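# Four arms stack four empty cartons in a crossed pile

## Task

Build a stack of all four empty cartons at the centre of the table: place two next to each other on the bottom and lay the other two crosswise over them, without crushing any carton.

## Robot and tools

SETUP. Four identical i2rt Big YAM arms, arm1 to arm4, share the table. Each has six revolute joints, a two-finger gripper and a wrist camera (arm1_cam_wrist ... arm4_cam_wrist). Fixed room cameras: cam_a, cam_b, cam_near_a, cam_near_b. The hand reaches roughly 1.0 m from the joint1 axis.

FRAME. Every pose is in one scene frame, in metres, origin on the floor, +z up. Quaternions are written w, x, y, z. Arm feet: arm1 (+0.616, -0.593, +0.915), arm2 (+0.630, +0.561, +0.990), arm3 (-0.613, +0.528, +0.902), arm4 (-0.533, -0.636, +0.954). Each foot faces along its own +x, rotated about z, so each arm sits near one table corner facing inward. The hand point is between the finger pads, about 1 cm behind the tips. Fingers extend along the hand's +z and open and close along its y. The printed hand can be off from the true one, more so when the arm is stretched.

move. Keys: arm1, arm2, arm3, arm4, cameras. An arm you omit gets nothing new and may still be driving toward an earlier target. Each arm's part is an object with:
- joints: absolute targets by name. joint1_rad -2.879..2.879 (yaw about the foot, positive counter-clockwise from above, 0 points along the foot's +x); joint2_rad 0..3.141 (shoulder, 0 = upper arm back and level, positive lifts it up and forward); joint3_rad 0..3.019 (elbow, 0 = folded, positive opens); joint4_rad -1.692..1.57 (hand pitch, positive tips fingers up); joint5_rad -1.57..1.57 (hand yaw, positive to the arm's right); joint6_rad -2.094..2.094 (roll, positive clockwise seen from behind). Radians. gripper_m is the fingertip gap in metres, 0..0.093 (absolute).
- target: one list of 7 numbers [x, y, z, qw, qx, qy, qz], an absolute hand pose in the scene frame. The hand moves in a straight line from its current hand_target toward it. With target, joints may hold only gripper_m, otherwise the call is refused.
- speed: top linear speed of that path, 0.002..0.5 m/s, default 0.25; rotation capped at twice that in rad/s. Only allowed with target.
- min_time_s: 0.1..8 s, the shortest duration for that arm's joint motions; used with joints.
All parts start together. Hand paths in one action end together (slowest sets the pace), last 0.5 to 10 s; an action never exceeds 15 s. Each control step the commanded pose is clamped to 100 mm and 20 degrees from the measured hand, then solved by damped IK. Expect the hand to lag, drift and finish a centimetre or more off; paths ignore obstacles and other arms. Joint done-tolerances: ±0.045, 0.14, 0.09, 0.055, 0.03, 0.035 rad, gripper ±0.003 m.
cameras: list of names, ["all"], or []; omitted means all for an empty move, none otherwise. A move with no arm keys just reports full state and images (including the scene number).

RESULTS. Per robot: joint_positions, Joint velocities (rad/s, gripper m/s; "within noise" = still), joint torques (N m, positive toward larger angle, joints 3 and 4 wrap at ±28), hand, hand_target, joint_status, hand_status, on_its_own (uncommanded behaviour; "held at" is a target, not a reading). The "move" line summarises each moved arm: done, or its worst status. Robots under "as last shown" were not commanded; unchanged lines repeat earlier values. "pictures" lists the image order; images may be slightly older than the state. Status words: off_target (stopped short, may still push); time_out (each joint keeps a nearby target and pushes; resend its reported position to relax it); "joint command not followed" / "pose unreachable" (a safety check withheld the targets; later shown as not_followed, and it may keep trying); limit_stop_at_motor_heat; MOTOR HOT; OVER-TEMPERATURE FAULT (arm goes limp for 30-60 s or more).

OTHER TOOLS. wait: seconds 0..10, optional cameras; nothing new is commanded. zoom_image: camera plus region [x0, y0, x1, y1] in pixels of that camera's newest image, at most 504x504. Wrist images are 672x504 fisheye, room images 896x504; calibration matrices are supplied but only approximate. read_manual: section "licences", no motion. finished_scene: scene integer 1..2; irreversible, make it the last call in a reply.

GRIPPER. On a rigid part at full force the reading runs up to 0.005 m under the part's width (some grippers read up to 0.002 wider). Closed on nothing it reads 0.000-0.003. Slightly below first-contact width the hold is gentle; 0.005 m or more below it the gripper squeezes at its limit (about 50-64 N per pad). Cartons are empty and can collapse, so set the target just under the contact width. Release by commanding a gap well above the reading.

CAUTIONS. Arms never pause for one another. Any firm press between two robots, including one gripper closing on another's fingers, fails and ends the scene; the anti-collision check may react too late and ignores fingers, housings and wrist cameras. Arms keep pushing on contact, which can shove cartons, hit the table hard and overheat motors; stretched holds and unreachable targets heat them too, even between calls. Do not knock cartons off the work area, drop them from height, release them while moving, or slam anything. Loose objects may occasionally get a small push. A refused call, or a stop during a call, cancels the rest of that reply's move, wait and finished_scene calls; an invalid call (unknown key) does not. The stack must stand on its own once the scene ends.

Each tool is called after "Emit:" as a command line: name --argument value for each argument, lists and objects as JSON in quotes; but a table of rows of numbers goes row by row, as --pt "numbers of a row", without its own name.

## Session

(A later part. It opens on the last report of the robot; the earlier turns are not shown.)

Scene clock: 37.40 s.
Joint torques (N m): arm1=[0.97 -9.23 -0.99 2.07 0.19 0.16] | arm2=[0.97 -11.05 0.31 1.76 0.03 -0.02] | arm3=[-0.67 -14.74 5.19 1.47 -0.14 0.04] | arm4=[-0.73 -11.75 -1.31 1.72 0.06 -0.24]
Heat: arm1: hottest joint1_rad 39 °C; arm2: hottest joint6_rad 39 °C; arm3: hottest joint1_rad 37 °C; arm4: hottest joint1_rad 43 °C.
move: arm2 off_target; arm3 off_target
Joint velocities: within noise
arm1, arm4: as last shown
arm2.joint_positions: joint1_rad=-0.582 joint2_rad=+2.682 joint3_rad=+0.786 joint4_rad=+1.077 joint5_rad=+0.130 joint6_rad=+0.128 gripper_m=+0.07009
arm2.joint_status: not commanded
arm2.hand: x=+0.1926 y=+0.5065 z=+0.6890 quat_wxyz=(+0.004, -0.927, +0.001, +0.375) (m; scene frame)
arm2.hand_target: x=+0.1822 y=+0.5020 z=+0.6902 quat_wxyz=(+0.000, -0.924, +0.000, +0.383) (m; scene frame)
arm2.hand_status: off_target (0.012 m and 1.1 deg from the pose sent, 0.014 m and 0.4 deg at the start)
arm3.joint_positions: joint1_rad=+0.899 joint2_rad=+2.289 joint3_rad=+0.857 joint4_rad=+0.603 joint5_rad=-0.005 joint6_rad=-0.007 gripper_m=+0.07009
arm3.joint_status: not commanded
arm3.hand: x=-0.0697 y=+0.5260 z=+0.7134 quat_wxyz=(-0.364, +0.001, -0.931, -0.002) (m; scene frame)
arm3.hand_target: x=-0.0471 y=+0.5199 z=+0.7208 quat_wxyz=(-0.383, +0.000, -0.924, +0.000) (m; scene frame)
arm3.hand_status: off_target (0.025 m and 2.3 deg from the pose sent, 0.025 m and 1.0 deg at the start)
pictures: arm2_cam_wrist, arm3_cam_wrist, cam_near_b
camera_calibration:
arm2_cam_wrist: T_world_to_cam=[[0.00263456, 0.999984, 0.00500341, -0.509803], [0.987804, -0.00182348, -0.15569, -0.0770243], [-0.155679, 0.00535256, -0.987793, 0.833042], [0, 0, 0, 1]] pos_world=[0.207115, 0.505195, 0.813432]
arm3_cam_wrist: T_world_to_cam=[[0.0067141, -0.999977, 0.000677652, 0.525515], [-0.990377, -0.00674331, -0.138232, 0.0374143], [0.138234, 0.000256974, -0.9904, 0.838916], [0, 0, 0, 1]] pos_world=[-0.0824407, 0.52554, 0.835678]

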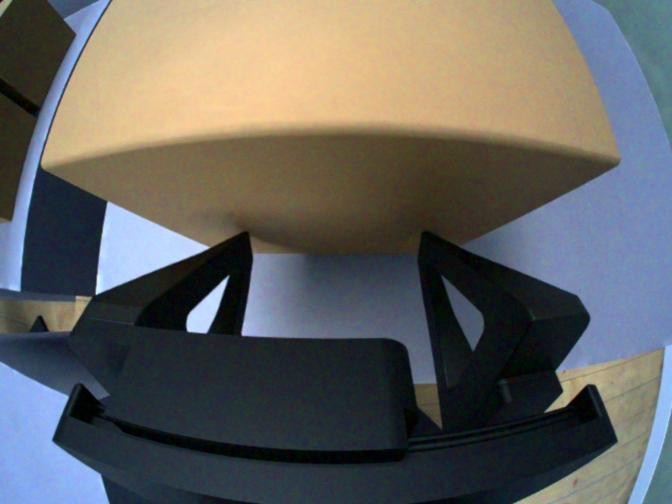

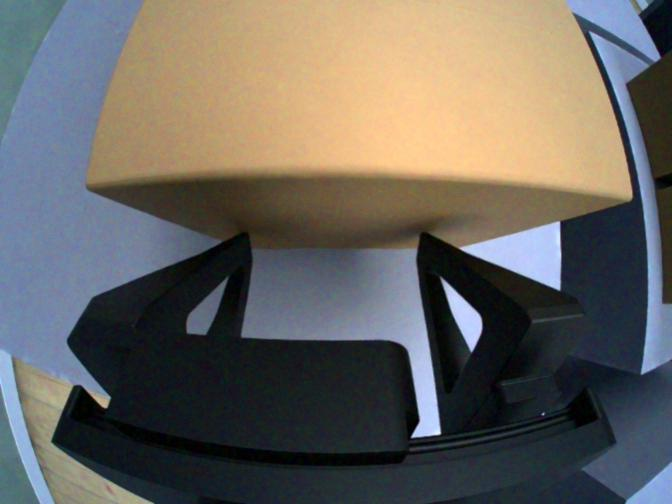

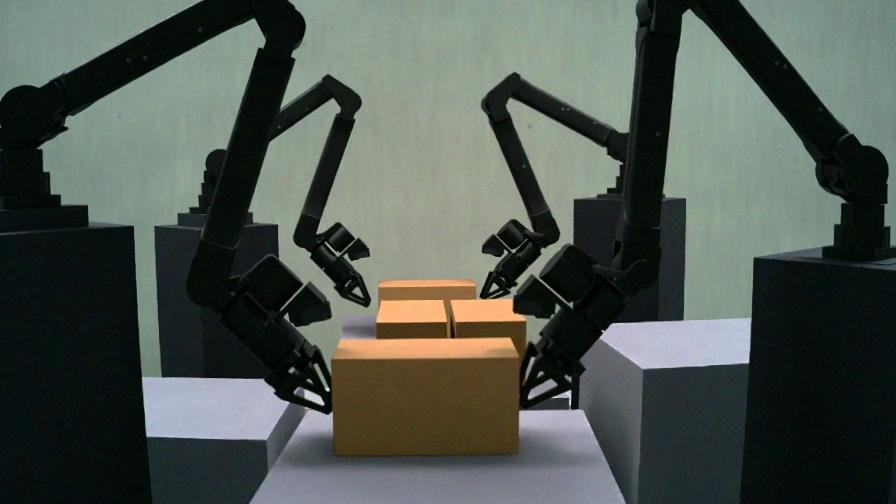

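Emit:
move --arm2 '{"target":[0.176,0.502,0.750,0,0.9239,0,-0.3827],"speed":0.06}' --arm3 '{"target":[-0.040,0.520,0.780,0.3827,0,0.9239,0],"speed":0.06}' --cameras '["arm2_cam_wrist","arm3_cam_wrist","cam_near_b"]'

Scene clock: 39.73 s.
Joint torques (N m): arm1=[0.97 -9.23 -0.99 2.07 0.18 0.16] | arm2=[1.38 -13.16 0.02 2.07 -0.04 0] | arm3=[-0.56 -17.55 4.56 1.85 -0.09 0.06] | arm4=[-0.79 -11.58 -1.37 1.72 0.06 -0.27]
Heat: arm1: hottest joint1_rad 39 °C; arm2: hottest joint6_rad 39 °C; arm3: hottest joint1_rad 37 °C; arm4: hottest joint1_rad 43 °C.
move: arm2 off_target; arm3 off_target
Joint velocities: within noise
arm1, arm4: as last shown
arm2.joint_positions: joint1_rad=-0.582 joint2_rad=+2.532 joint3_rad=+0.694 joint4_rad=+0.980 joint5_rad=+0.130 joint6_rad=+0.128 gripper_m=+0.07009
arm2.joint_status: not commanded
arm2.hand: x=+0.1986 y=+0.5074 z=+0.7304 quat_wxyz=(+0.007, -0.934, -0.001, +0.357) (m; scene frame)
arm2.hand_target: x=+0.1765 y=+0.5021 z=+0.7500 quat_wxyz=(+0.000, -0.924, +0.000, +0.383) (m; scene frame)
arm2.hand_status: off_target (0.030 m and 3.2 deg from the pose sent, 0.063 m and 1.1 deg at the start)
arm3.joint_positions: joint1_rad=+0.899 joint2_rad=+2.162 joint3_rad=+0.849 joint4_rad=+0.463 joint5_rad=-0.005 joint6_rad=-0.008 gripper_m=+0.07009
arm3.joint_status: not commanded
arm3.hand: x=-0.0628 y=+0.5259 z=+0.7544 quat_wxyz=(-0.354, +0.001, -0.935, -0.002) (m; scene frame)
arm3.hand_target: x=-0.0408 y=+0.5200 z=+0.7802 quat_wxyz=(-0.383, +0.000, -0.924, +0.000) (m; scene frame)
arm3.hand_status: off_target (0.035 m and 3.6 deg from the pose sent, 0.073 m and 2.3 deg at the start)
pictures: arm2_cam_wrist, arm3_cam_wrist, cam_near_b
camera_calibration:
arm2_cam_wrist: T_world_to_cam=[[0.00187924, 0.999934, 0.0112904, -0.515411], [0.992969, -0.000529586, -0.118372, -0.105452], [-0.118358, 0.0114335, -0.992905, 0.86806], [0, 0, 0, 1]] pos_world=[0.208421, 0.505397, 0.855238]
arm3_cam_wrist: T_world_to_cam=[[0.0081736, -0.999966, 0.00116418, 0.525091], [-0.993274, -0.00825336, -0.11549, 0.0334004], [0.115496, -0.00021238, -0.993308, 0.879552], [0, 0, 0, 1]] pos_world=[-0.0727005, 0.525536, 0.876912]

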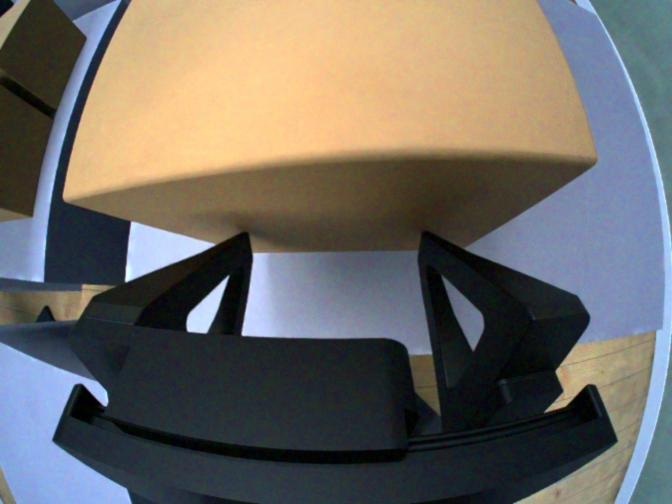

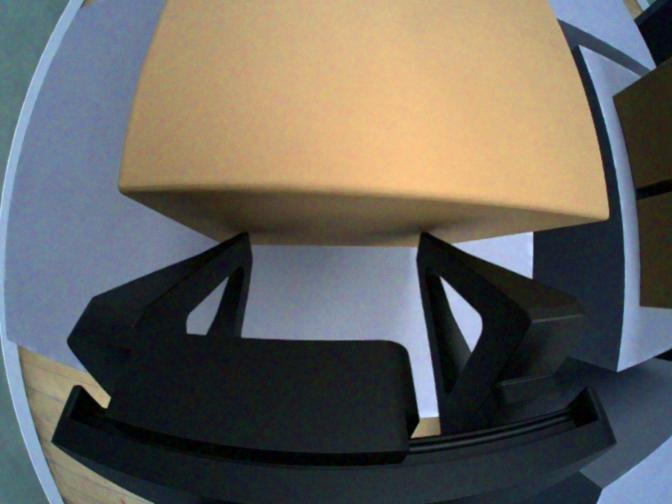

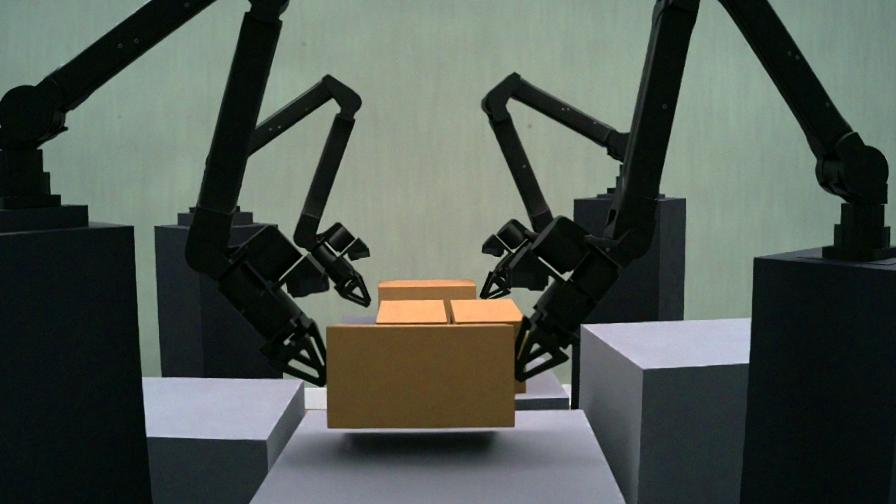

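Emit:
move --arm2 '{"target":[0.176,0.502,0.88,0,0.9239,0,-0.3827],"speed":0.1}' --arm3 '{"target":[-0.040,0.520,0.91,0.3827,0,0.9239,0],"speed":0.1}' --cameras '["cam_near_b"]'

Emit:
move --arm2 '{"target":[0.121,0.081,0.88,0,0.9239,0,-0.3827],"speed":0.12}' --arm3 '{"target":[-0.095,0.089,0.91,0.3827,0,0.9239,0],"speed":0.12}' --cameras '["all"]'

Scene clock: 46.20 s.
Joint torques (N m): arm1=[0.97 -9.23 -0.98 2.06 0.19 0.16] | arm2=[1.08 -11.52 3.38 2.09 -0.04 -0.05] | arm3=[-0.44 -15.5 8.08 1.66 -0.04 0.07] | arm4=[-0.91 -11.58 -1.42 1.63 0.05 -0.25]
Heat: arm1: hottest joint1_rad 39 °C; arm2: hottest joint6_rad 38 °C; arm3: hottest joint1_rad 37 °C; arm4: hottest joint1_rad 43 °C.
move: arm2 off_target; arm3 off_target
Joint velocities: within noise
arm1, arm4: as last shown
arm2.joint_positions: joint1_rad=-0.582 joint2_rad=+2.051 joint3_rad=+0.526 joint4_rad=+0.664 joint5_rad=+0.129 joint6_rad=+0.128 gripper_m=+0.07009
arm2.joint_status: not commanded
arm2.hand: x=+0.1962 y=+0.5069 z=+0.8599 quat_wxyz=(+0.007, -0.935, -0.001, +0.355) (m; scene frame)
arm2.hand_target: x=+0.1766 y=+0.5021 z=+0.8800 quat_wxyz=(+0.000, -0.924, +0.000, +0.383) (m; scene frame)
arm2.hand_status: off_target (0.029 m and 3.4 deg from the pose sent, 0.152 m and 3.3 deg at the start)
arm3.joint_positions: joint1_rad=+0.899 joint2_rad=+1.806 joint3_rad=+0.819 joint4_rad=+0.124 joint5_rad=-0.005 joint6_rad=-0.008 gripper_m=+0.07009
arm3.joint_status: not commanded
arm3.hand: x=-0.0652 y=+0.5254 z=+0.8793 quat_wxyz=(-0.348, +0.001, -0.937, -0.002) (m; scene frame)
arm3.hand_target: x=-0.0414 y=+0.5200 z=+0.9106 quat_wxyz=(-0.383, +0.000, -0.924, +0.000) (m; scene frame)
arm3.hand_status: off_target (0.040 m and 4.3 deg from the pose sent, 0.157 m and 3.6 deg at the start)
pictures: cam_near_b

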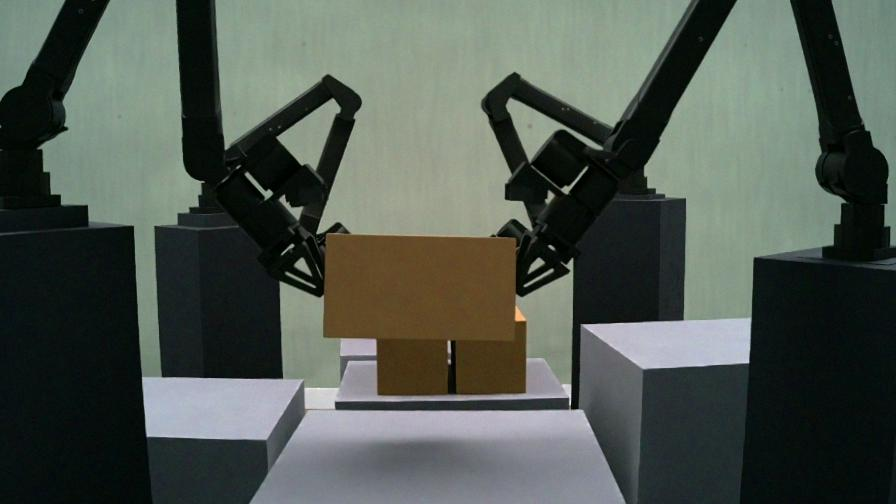

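Scene clock: 50.63 s.
Joint torques (N m): arm1=[1.03 -9.23 -0.96 2.06 0.19 0.16] | arm2=[1.14 -15.44 11.07 0.79 0.64 0.08] | arm3=[-0.15 -17.08 10.07 0.79 -0.55 0.05] | arm4=[-0.67 -11.58 -1.42 1.7 0.06 -0.27]
Heat: arm1: hottest joint1_rad 39 °C; arm2: hottest joint6_rad 38 °C; arm3: hottest joint1_rad 37 °C; arm4: hottest joint1_rad 43 °C.
move: arm2 off_target; arm3 off_target
Joint velocities: within noise
arm1, arm4: as last shown
arm2.joint_positions: joint1_rad=+0.131 joint2_rad=+2.298 joint3_rad=+1.405 joint4_rad=-0.145 joint5_rad=+0.575 joint6_rad=+0.716 gripper_m=+0.07009
arm2.joint_status: not commanded
arm2.hand: x=+0.1300 y=+0.0959 z=+0.8758 quat_wxyz=(+0.008, -0.927, -0.006, +0.376) (m; scene frame)
arm2.hand_target: x=+0.1216 y=+0.0814 z=+0.8804 quat_wxyz=(+0.000, -0.924, +0.000, +0.383) (m; scene frame)
arm2.hand_status: off_target (0.018 m and 1.4 deg from the pose sent, 0.433 m and 3.4 deg at the start)
arm3.joint_positions: joint1_rad=+0.076 joint2_rad=+2.028 joint3_rad=+1.304 joint4_rad=-0.282 joint5_rad=-0.544 joint6_rad=-0.659 gripper_m=+0.07009
arm3.joint_status: not commanded
arm3.hand: x=-0.1042 y=+0.1050 z=+0.9009 quat_wxyz=(-0.374, -0.005, -0.927, -0.010) (m; scene frame)
arm3.hand_target: x=-0.0956 y=+0.0895 z=+0.9104 quat_wxyz=(-0.383, +0.000, -0.924, +0.000) (m; scene frame)
arm3.hand_status: off_target (0.021 m and 1.6 deg from the pose sent, 0.438 m and 4.3 deg at the start)
pictures: arm1_cam_wrist, arm2_cam_wrist, arm3_cam_wrist, arm4_cam_wrist, cam_a, cam_b, cam_near_a, cam_near_b
camera_calibration:
arm1_cam_wrist: T_world_to_cam=[[-0.00644587, 0.999945, 0.00824032, 0.613253], [0.987431, 0.00766613, -0.157866, -0.0828289], [-0.15792, 0.00711916, -0.987426, 0.823638], [0, 0, 0, 1]] pos_world=[0.21581, -0.618448, 0.795152]
arm2_cam_wrist: T_world_to_cam=[[-0.00746153, 0.999818, 0.0175696, -0.109674], [0.987367, 0.0101473, -0.158126, 0.0142105], [-0.158276, 0.0161678, -0.987263, 1.0088], [0, 0, 0, 1]] pos_world=[0.14482, 0.0931997, 1.00013]
arm3_cam_wrist: T_world_to_cam=[[0.00270652, -0.999843, -0.0175144, 0.120517], [-0.98728, 0.00011255, -0.158991, 0.0447612], [0.158968, 0.017722, -0.987125, 1.02694], [0, 0, 0, 1]] pos_world=[-0.119385, 0.102294, 1.02295]
arm4_cam_wrist: T_world_to_cam=[[0.014664, -0.999892, 0.000662701, -0.615562], [-0.984808, -0.0145575, -0.173034, -0.00418124], [0.173025, 0.00188473, -0.984916, 0.811903], [0, 0, 0, 1]] pos_world=[-0.13557, -0.617086, 0.79934]

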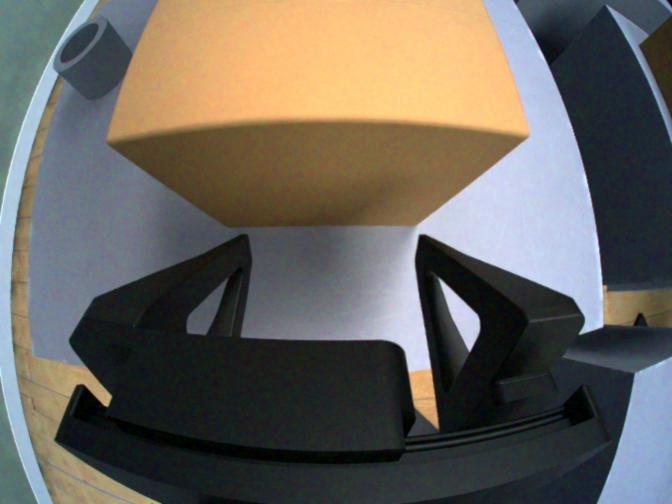

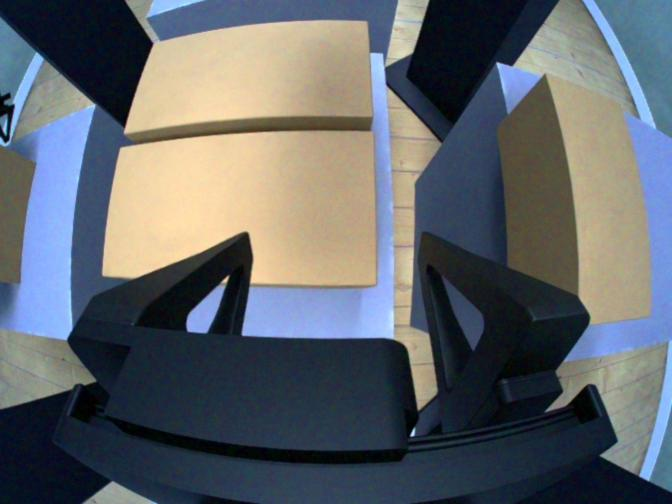

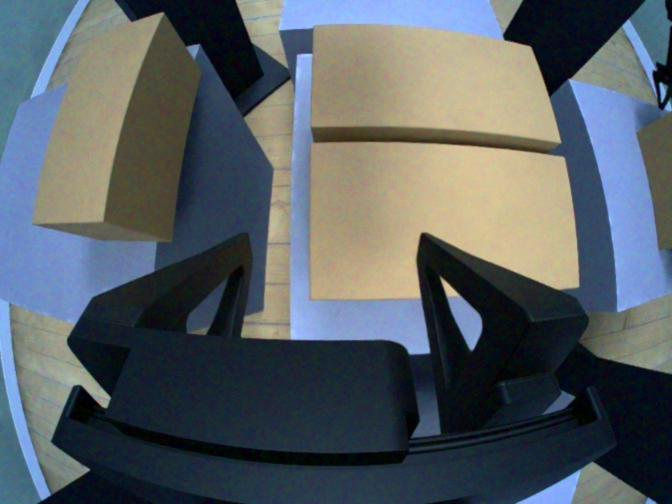

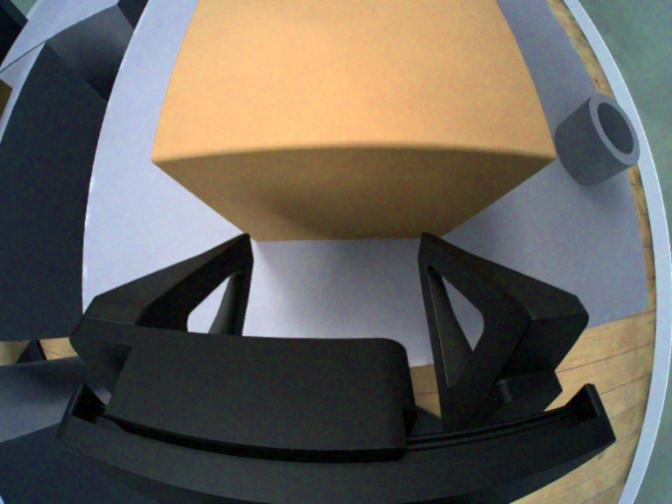

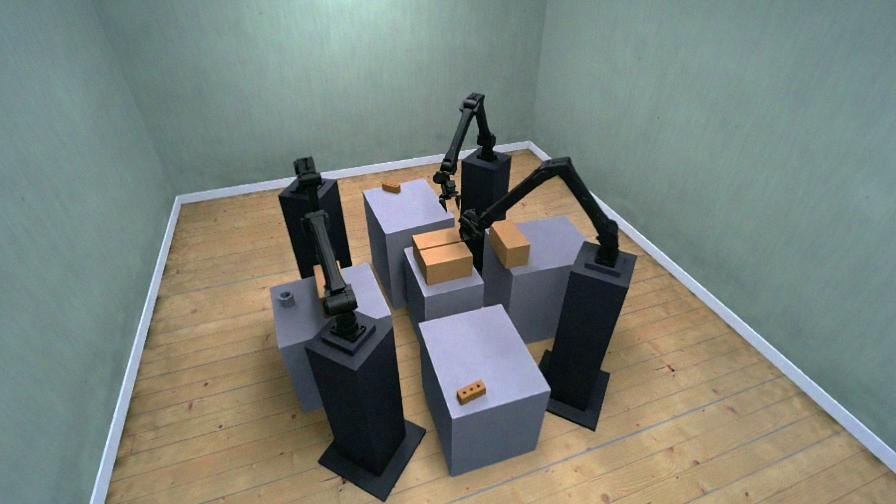

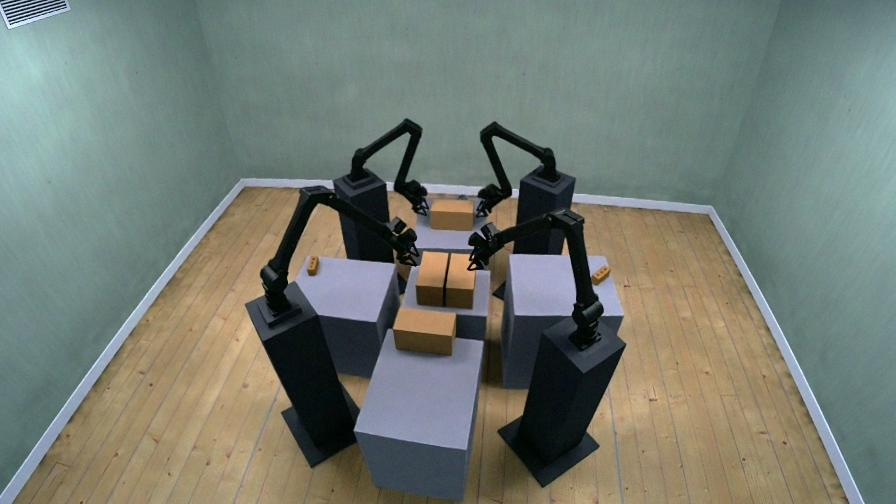

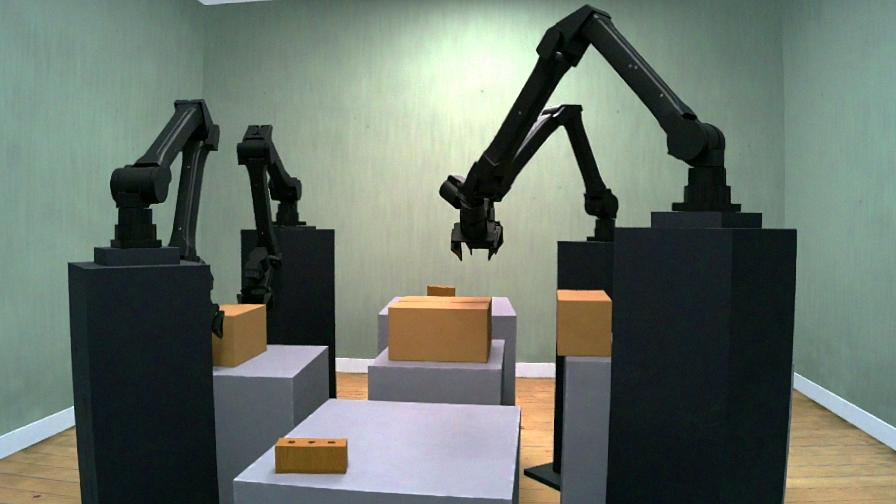

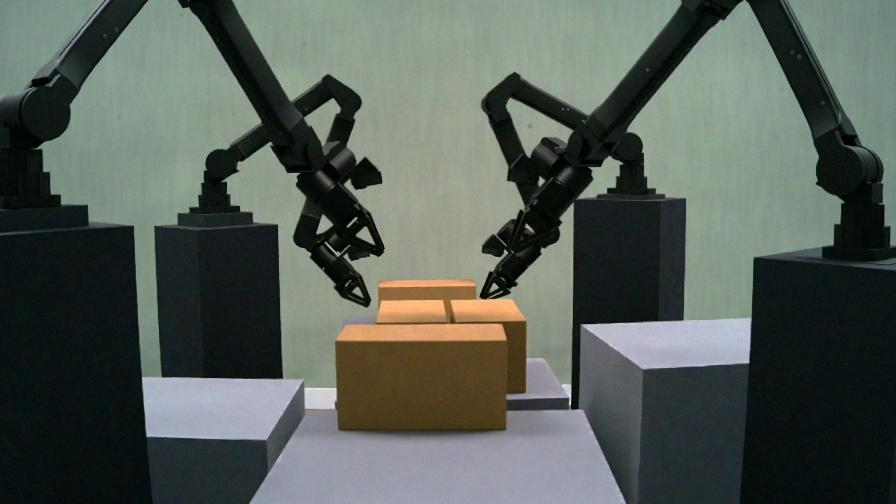

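Emit:
move --arm2 '{"target":[0.24,0.415,0.84,0,0.9239,0,-0.3827],"speed":0.25}' --arm3 '{"target":[-0.10,0.425,0.86,0.3827,0,0.9239,0],"speed":0.25}' --cameras '["arm2_cam_wrist","arm3_cam_wrist","cam_near_b","cam_b"]'

Scene clock: 54.90 s.
Joint torques (N m): arm1=[1.03 -9.29 -0.98 2.07 0.19 0.16] | arm2=[0.32 -8.76 0.24 2.59 0.04 -0.07] | arm3=[0.91 -14.04 4.48 1.96 0.1 0.2] | arm4=[-0.79 -11.58 -1.33 1.76 0.05 -0.27]
Heat: arm1: hottest joint1_rad 38 °C; arm2: hottest joint6_rad 38 °C; arm3: hottest joint1_rad 37 °C; arm4: hottest joint1_rad 43 °C.
move: arm2 done; arm3 off_target
Joint velocities: within noise
arm1, arm4: as last shown
arm2.joint_positions: joint1_rad=-0.247 joint2_rad=+2.146 joint3_rad=+0.509 joint4_rad=+0.778 joint5_rad=+0.351 joint6_rad=+0.384 gripper_m=+0.07009
arm2.joint_status: not commanded
arm2.hand: x=+0.2376 y=+0.4106 z=+0.8437 quat_wxyz=(-0.002, -0.924, +0.002, +0.384) (m; scene frame)
arm2.hand_target: x=+0.2401 y=+0.4151 z=+0.8401 quat_wxyz=(+0.000, -0.924, +0.000, +0.383) (m; scene frame)
arm2.hand_status: done (0.006 m and 0.3 deg from the pose sent, 0.339 m and 1.4 deg at the start)
arm3.joint_positions: joint1_rad=+0.642 joint2_rad=+1.852 joint3_rad=+0.712 joint4_rad=+0.302 joint5_rad=-0.180 joint6_rad=-0.194 gripper_m=+0.07009
arm3.joint_status: not commanded
arm3.hand: x=-0.1069 y=+0.4235 z=+0.8490 quat_wxyz=(-0.368, -0.001, -0.930, -0.003) (m; scene frame)
arm3.hand_target: x=-0.1002 y=+0.4251 z=+0.8598 quat_wxyz=(-0.382, +0.000, -0.924, +0.000) (m; scene frame)
arm3.hand_status: off_target (0.013 m and 1.8 deg from the pose sent, 0.323 m and 1.6 deg at the start)
pictures: arm2_cam_wrist, arm3_cam_wrist, cam_b, cam_near_b
camera_calibration:
arm2_cam_wrist: T_world_to_cam=[[0.000120143, 0.999984, -0.00556674, -0.405331], [0.984599, -0.00109152, -0.174826, -0.0809424], [-0.174829, -0.00546, -0.984584, 0.999652], [0, 0, 0, 1]] pos_world=[0.254513, 0.410694, 0.967834]
arm3_cam_wrist: T_world_to_cam=[[0.00487954, -0.999985, -0.00232225, 0.425588], [-0.989213, -0.00448695, -0.146418, 0.0247752], [0.146405, 0.00301165, -0.98922, 0.977083], [0, 0, 0, 1]] pos_world=[-0.120619, 0.422751, 0.971166]

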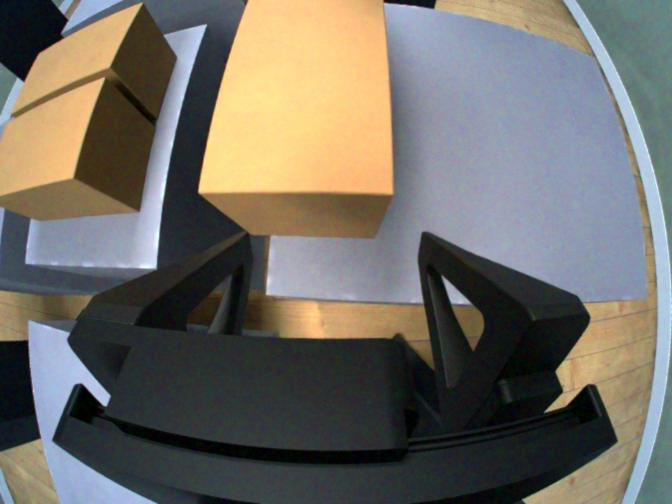

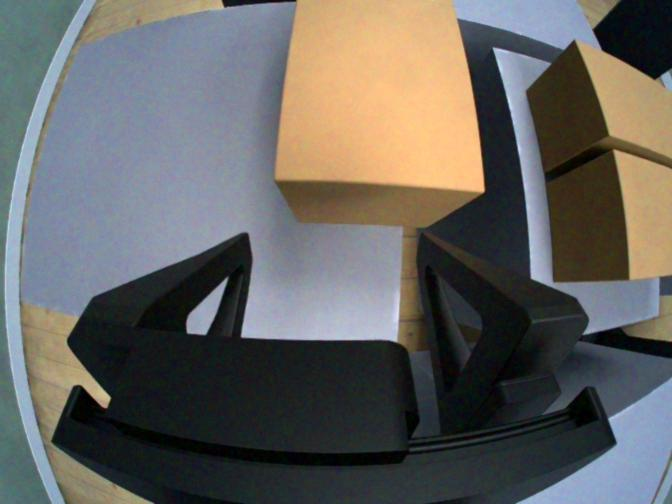

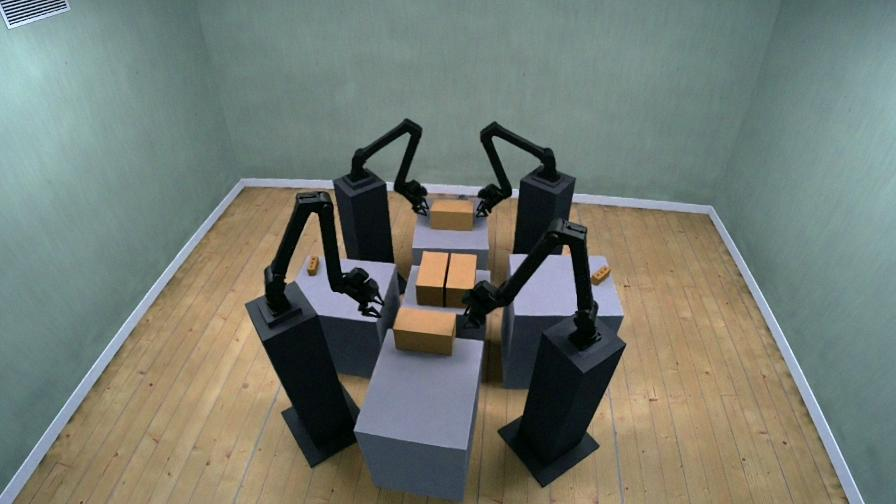

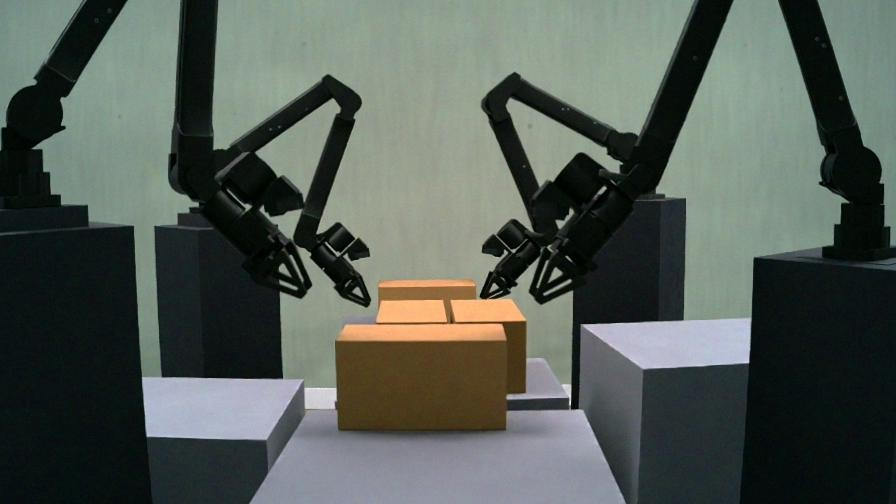

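Emit:
move --arm2 '{"target":[0.218,0.384,0.70,0,0.9239,0,-0.3827],"speed":0.2}' --arm3 '{"target":[-0.080,0.390,0.73,0.3827,0,0.9239,0],"speed":0.2}' --cameras '["arm2_cam_wrist","arm3_cam_wrist","cam_near_b"]'

Emit:
move --arm2 '{"target":[0.165,0.382,0.70,0,0.9239,0,-0.3827],"speed":0.06}' --arm3 '{"target":[-0.027,0.388,0.73,0.3827,0,0.9239,0],"speed":0.06}' --cameras '["arm2_cam_wrist","arm3_cam_wrist","cam_near_b"]'

Scene clock: 58.97 s.
Joint torques (N m): arm1=[1.03 -9.23 -0.96 2.07 0.19 0.16] | arm2=[1.49 -10.75 -0.28 2.44 0.46 0.1] | arm3=[-0.62 -14.45 3.69 1.95 -0.26 0.04] | arm4=[-0.85 -11.46 -1.39 1.7 0.05 -0.24]
Heat: arm1: hottest joint1_rad 38 °C; arm2: hottest joint6_rad 38 °C; arm3: hottest joint1_rad 37 °C; arm4: hottest joint1_rad 43 °C.
move: arm2 done; arm3 off_target
Joint velocities: within noise
arm1, arm4: as last shown
arm2.joint_positions: joint1_rad=-0.215 joint2_rad=+2.619 joint3_rad=+0.800 joint4_rad=+0.928 joint5_rad=+0.374 joint6_rad=+0.405 gripper_m=+0.07009
arm2.joint_status: not commanded
arm2.hand: x=+0.2192 y=+0.3888 z=+0.7003 quat_wxyz=(+0.006, -0.927, -0.002, +0.375) (m; scene frame)
arm2.hand_target: x=+0.2181 y=+0.3840 z=+0.7000 quat_wxyz=(+0.000, -0.924, +0.000, +0.382) (m; scene frame)
arm2.hand_status: done (0.005 m and 1.2 deg from the pose sent, 0.147 m and 0.3 deg at the start)
arm3.joint_positions: joint1_rad=+0.593 joint2_rad=+2.249 joint3_rad=+0.845 joint4_rad=+0.563 joint5_rad=-0.219 joint6_rad=-0.229 gripper_m=+0.07009
arm3.joint_status: not commanded
arm3.hand: x=-0.0888 y=+0.3989 z=+0.7272 quat_wxyz=(-0.371, +0.000, -0.929, -0.006) (m; scene frame)
arm3.hand_target: x=-0.0803 y=+0.3899 z=+0.7302 quat_wxyz=(-0.382, +0.000, -0.924, +0.000) (m; scene frame)
arm3.hand_status: off_target (0.013 m and 1.6 deg from the pose sent, 0.127 m and 1.8 deg at the start)
pictures: arm2_cam_wrist, arm3_cam_wrist, cam_near_b
camera_calibration:
arm2_cam_wrist: T_world_to_cam=[[-0.00215512, 0.999937, 0.0110389, -0.395473], [0.987647, 0.00385795, -0.156647, -0.10323], [-0.15668, 0.010565, -0.987593, 0.847044], [0, 0, 0, 1]] pos_world=[0.233817, 0.386897, 0.824729]
arm3_cam_wrist: T_world_to_cam=[[0.00773114, -0.999946, -0.0069627, 0.404148], [-0.98838, -0.00658433, -0.151857, 0.0296767], [0.151803, 0.00805583, -0.988378, 0.851839], [0, 0, 0, 1]] pos_world=[-0.103105, 0.397459, 0.849259]

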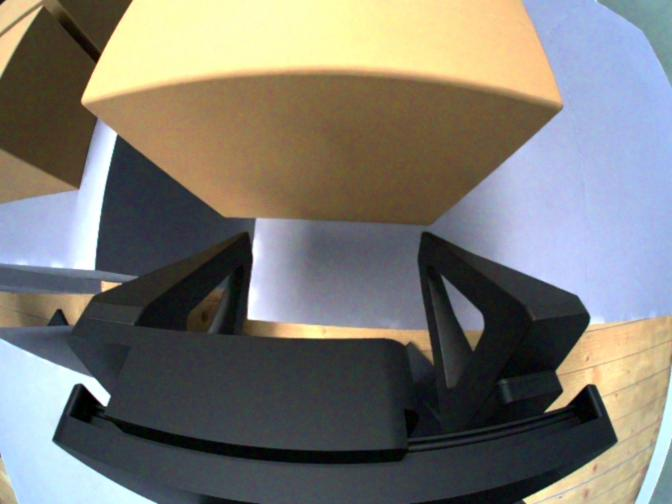

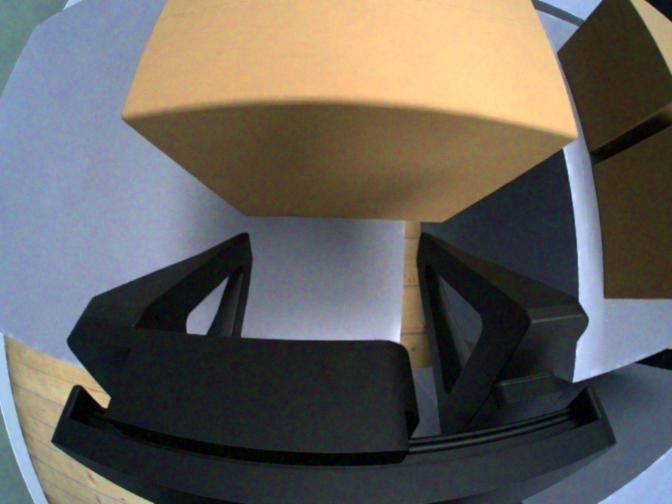

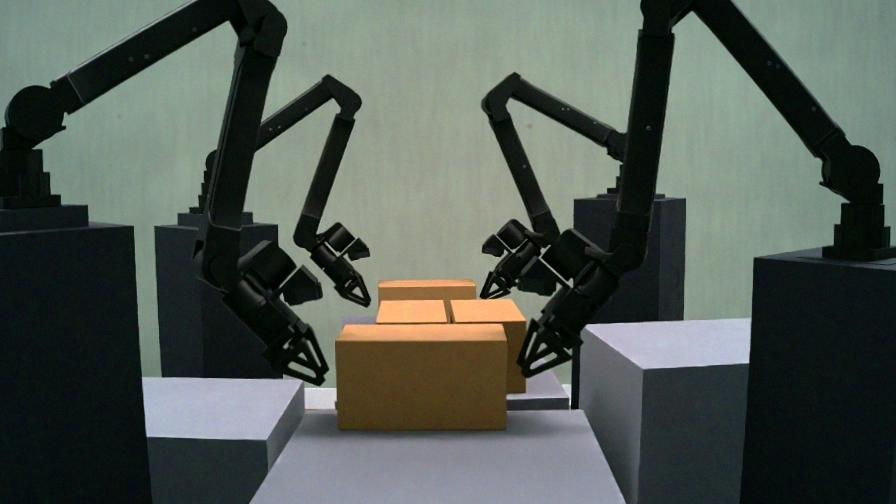

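Scene clock: 60.47 s.
Joint torques (N m): arm1=[1.03 -9.23 -0.98 2.07 0.19 0.16] | arm2=[-1.55 -12.57 3.48 1.84 0.22 -0.19] | arm3=[1.85 -15.62 6.91 1.47 0.11 0.3] | arm4=[-0.73 -11.69 -1.36 1.72 0.05 -0.26]
Heat: arm1: hottest joint1_rad 38 °C; arm2: hottest joint6_rad 38 °C; arm3: hottest joint1_rad 37 °C; arm4: hottest joint1_rad 43 °C.
move: arm2 off_target; arm3 off_target
Joint velocities: within noise
arm1.joint_positions: joint1_rad=+0.900 joint2_rad=+2.521 joint3_rad=+0.616 joint4_rad=+1.104 joint5_rad=+0.070 joint6_rad=+0.066 gripper_m=+0.07009
arm1.joint_status: not commanded
arm1.hand: x=+0.1996 y=-0.6179 z=+0.6718 quat_wxyz=(-0.003, +0.926, -0.002, -0.377) (m; scene frame)
arm1.hand_target: x=+0.1982 y=-0.6230 z=+0.6701 quat_wxyz=(+0.000, +0.924, +0.000, -0.382) (m; scene frame)
arm1.hand_status: not commanded
arm2.joint_positions: joint1_rad=-0.246 joint2_rad=+2.619 joint3_rad=+0.868 joint4_rad=+0.837 joint5_rad=+0.336 joint6_rad=+0.378 gripper_m=+0.07008
arm2.joint_status: not commanded
arm2.hand: x=+0.1976 y=+0.3852 z=+0.6898 quat_wxyz=(+0.005, -0.933, -0.009, +0.359) (m; scene frame)
arm2.hand_target: x=+0.1659 y=+0.3829 z=+0.7014 quat_wxyz=(+0.001, -0.924, +0.000, +0.383) (m; scene frame)
arm2.hand_status: off_target (0.034 m and 3.2 deg from the pose sent, 0.055 m and 1.2 deg at the start)
arm3.joint_positions: joint1_rad=+0.593 joint2_rad=+2.282 joint3_rad=+0.948 joint4_rad=+0.465 joint5_rad=-0.207 joint6_rad=-0.228 gripper_m=+0.07009
arm3.joint_status: not commanded
arm3.hand: x=-0.0612 y=+0.3881 z=+0.7182 quat_wxyz=(-0.357, -0.004, -0.934, -0.004) (m; scene frame)
arm3.hand_target: x=-0.0286 y=+0.3889 z=+0.7318 quat_wxyz=(-0.383, +0.000, -0.924, -0.001) (m; scene frame)
arm3.hand_status: off_target (0.036 m and 3.2 deg from the pose sent, 0.063 m and 1.6 deg at the start)
arm4.joint_positions: joint1_rad=-0.917 joint2_rad=+2.648 joint3_rad=+0.677 joint4_rad=+1.189 joint5_rad=+0.047 joint6_rad=+0.051 gripper_m=+0.07007
arm4.joint_status: not commanded
arm4.hand: x=-0.1179 y=-0.6140 z=+0.6779 quat_wxyz=(-0.386, +0.001, -0.923, -0.003) (m; scene frame)
arm4.hand_target: x=-0.1211 y=-0.6190 z=+0.6703 quat_wxyz=(-0.383, +0.000, -0.924, +0.000) (m; scene frame)
arm4.hand_status: not commanded
pictures: arm2_cam_wrist, arm3_cam_wrist, cam_near_b
camera_calibration:
arm2_cam_wrist: T_world_to_cam=[[-0.0147833, 0.999778, 0.014982, -0.391946], [0.992426, 0.0164988, -0.121734, -0.113516], [-0.121954, 0.0130689, -0.99245, 0.828739], [0, 0, 0, 1]] pos_world=[0.207929, 0.382901, 0.814535]
arm3_cam_wrist: T_world_to_cam=[[-0.000382346, -0.999972, -0.00749978, 0.393038], [-0.992375, 0.00130383, -0.123252, 0.0316829], [0.123258, 0.00739547, -0.992347, 0.840279], [0, 0, 0, 1]] pos_world=[-0.0719798, 0.386771, 0.840701]

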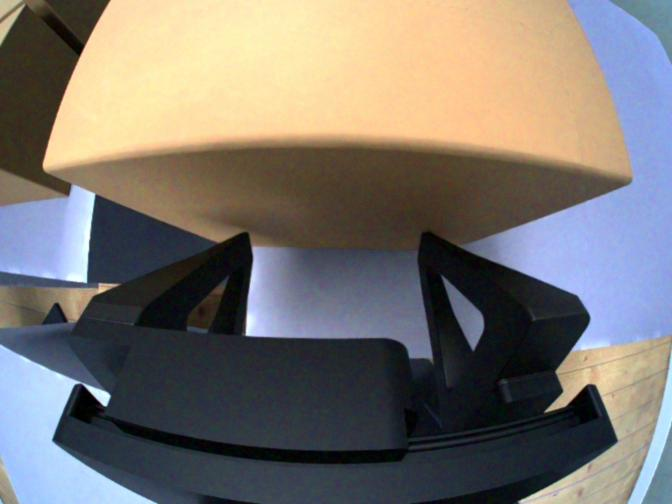

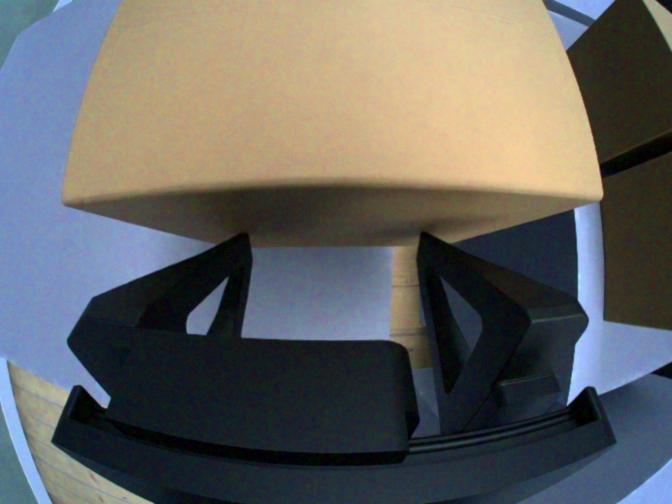

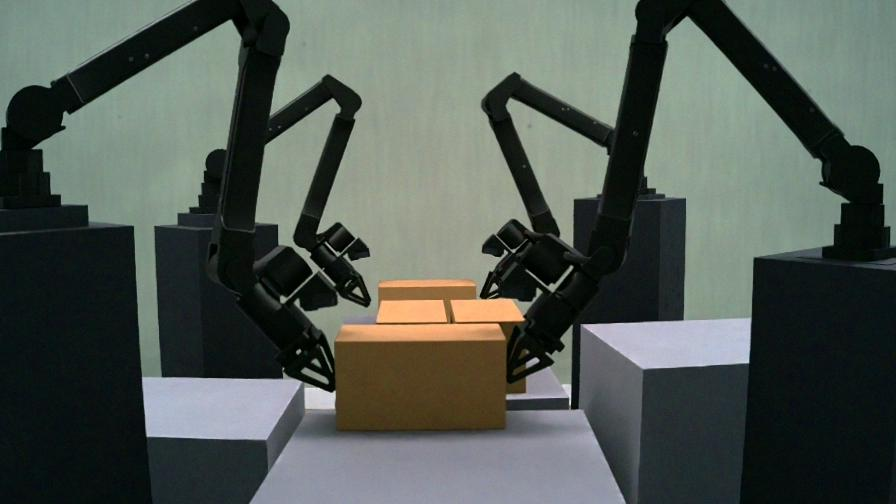

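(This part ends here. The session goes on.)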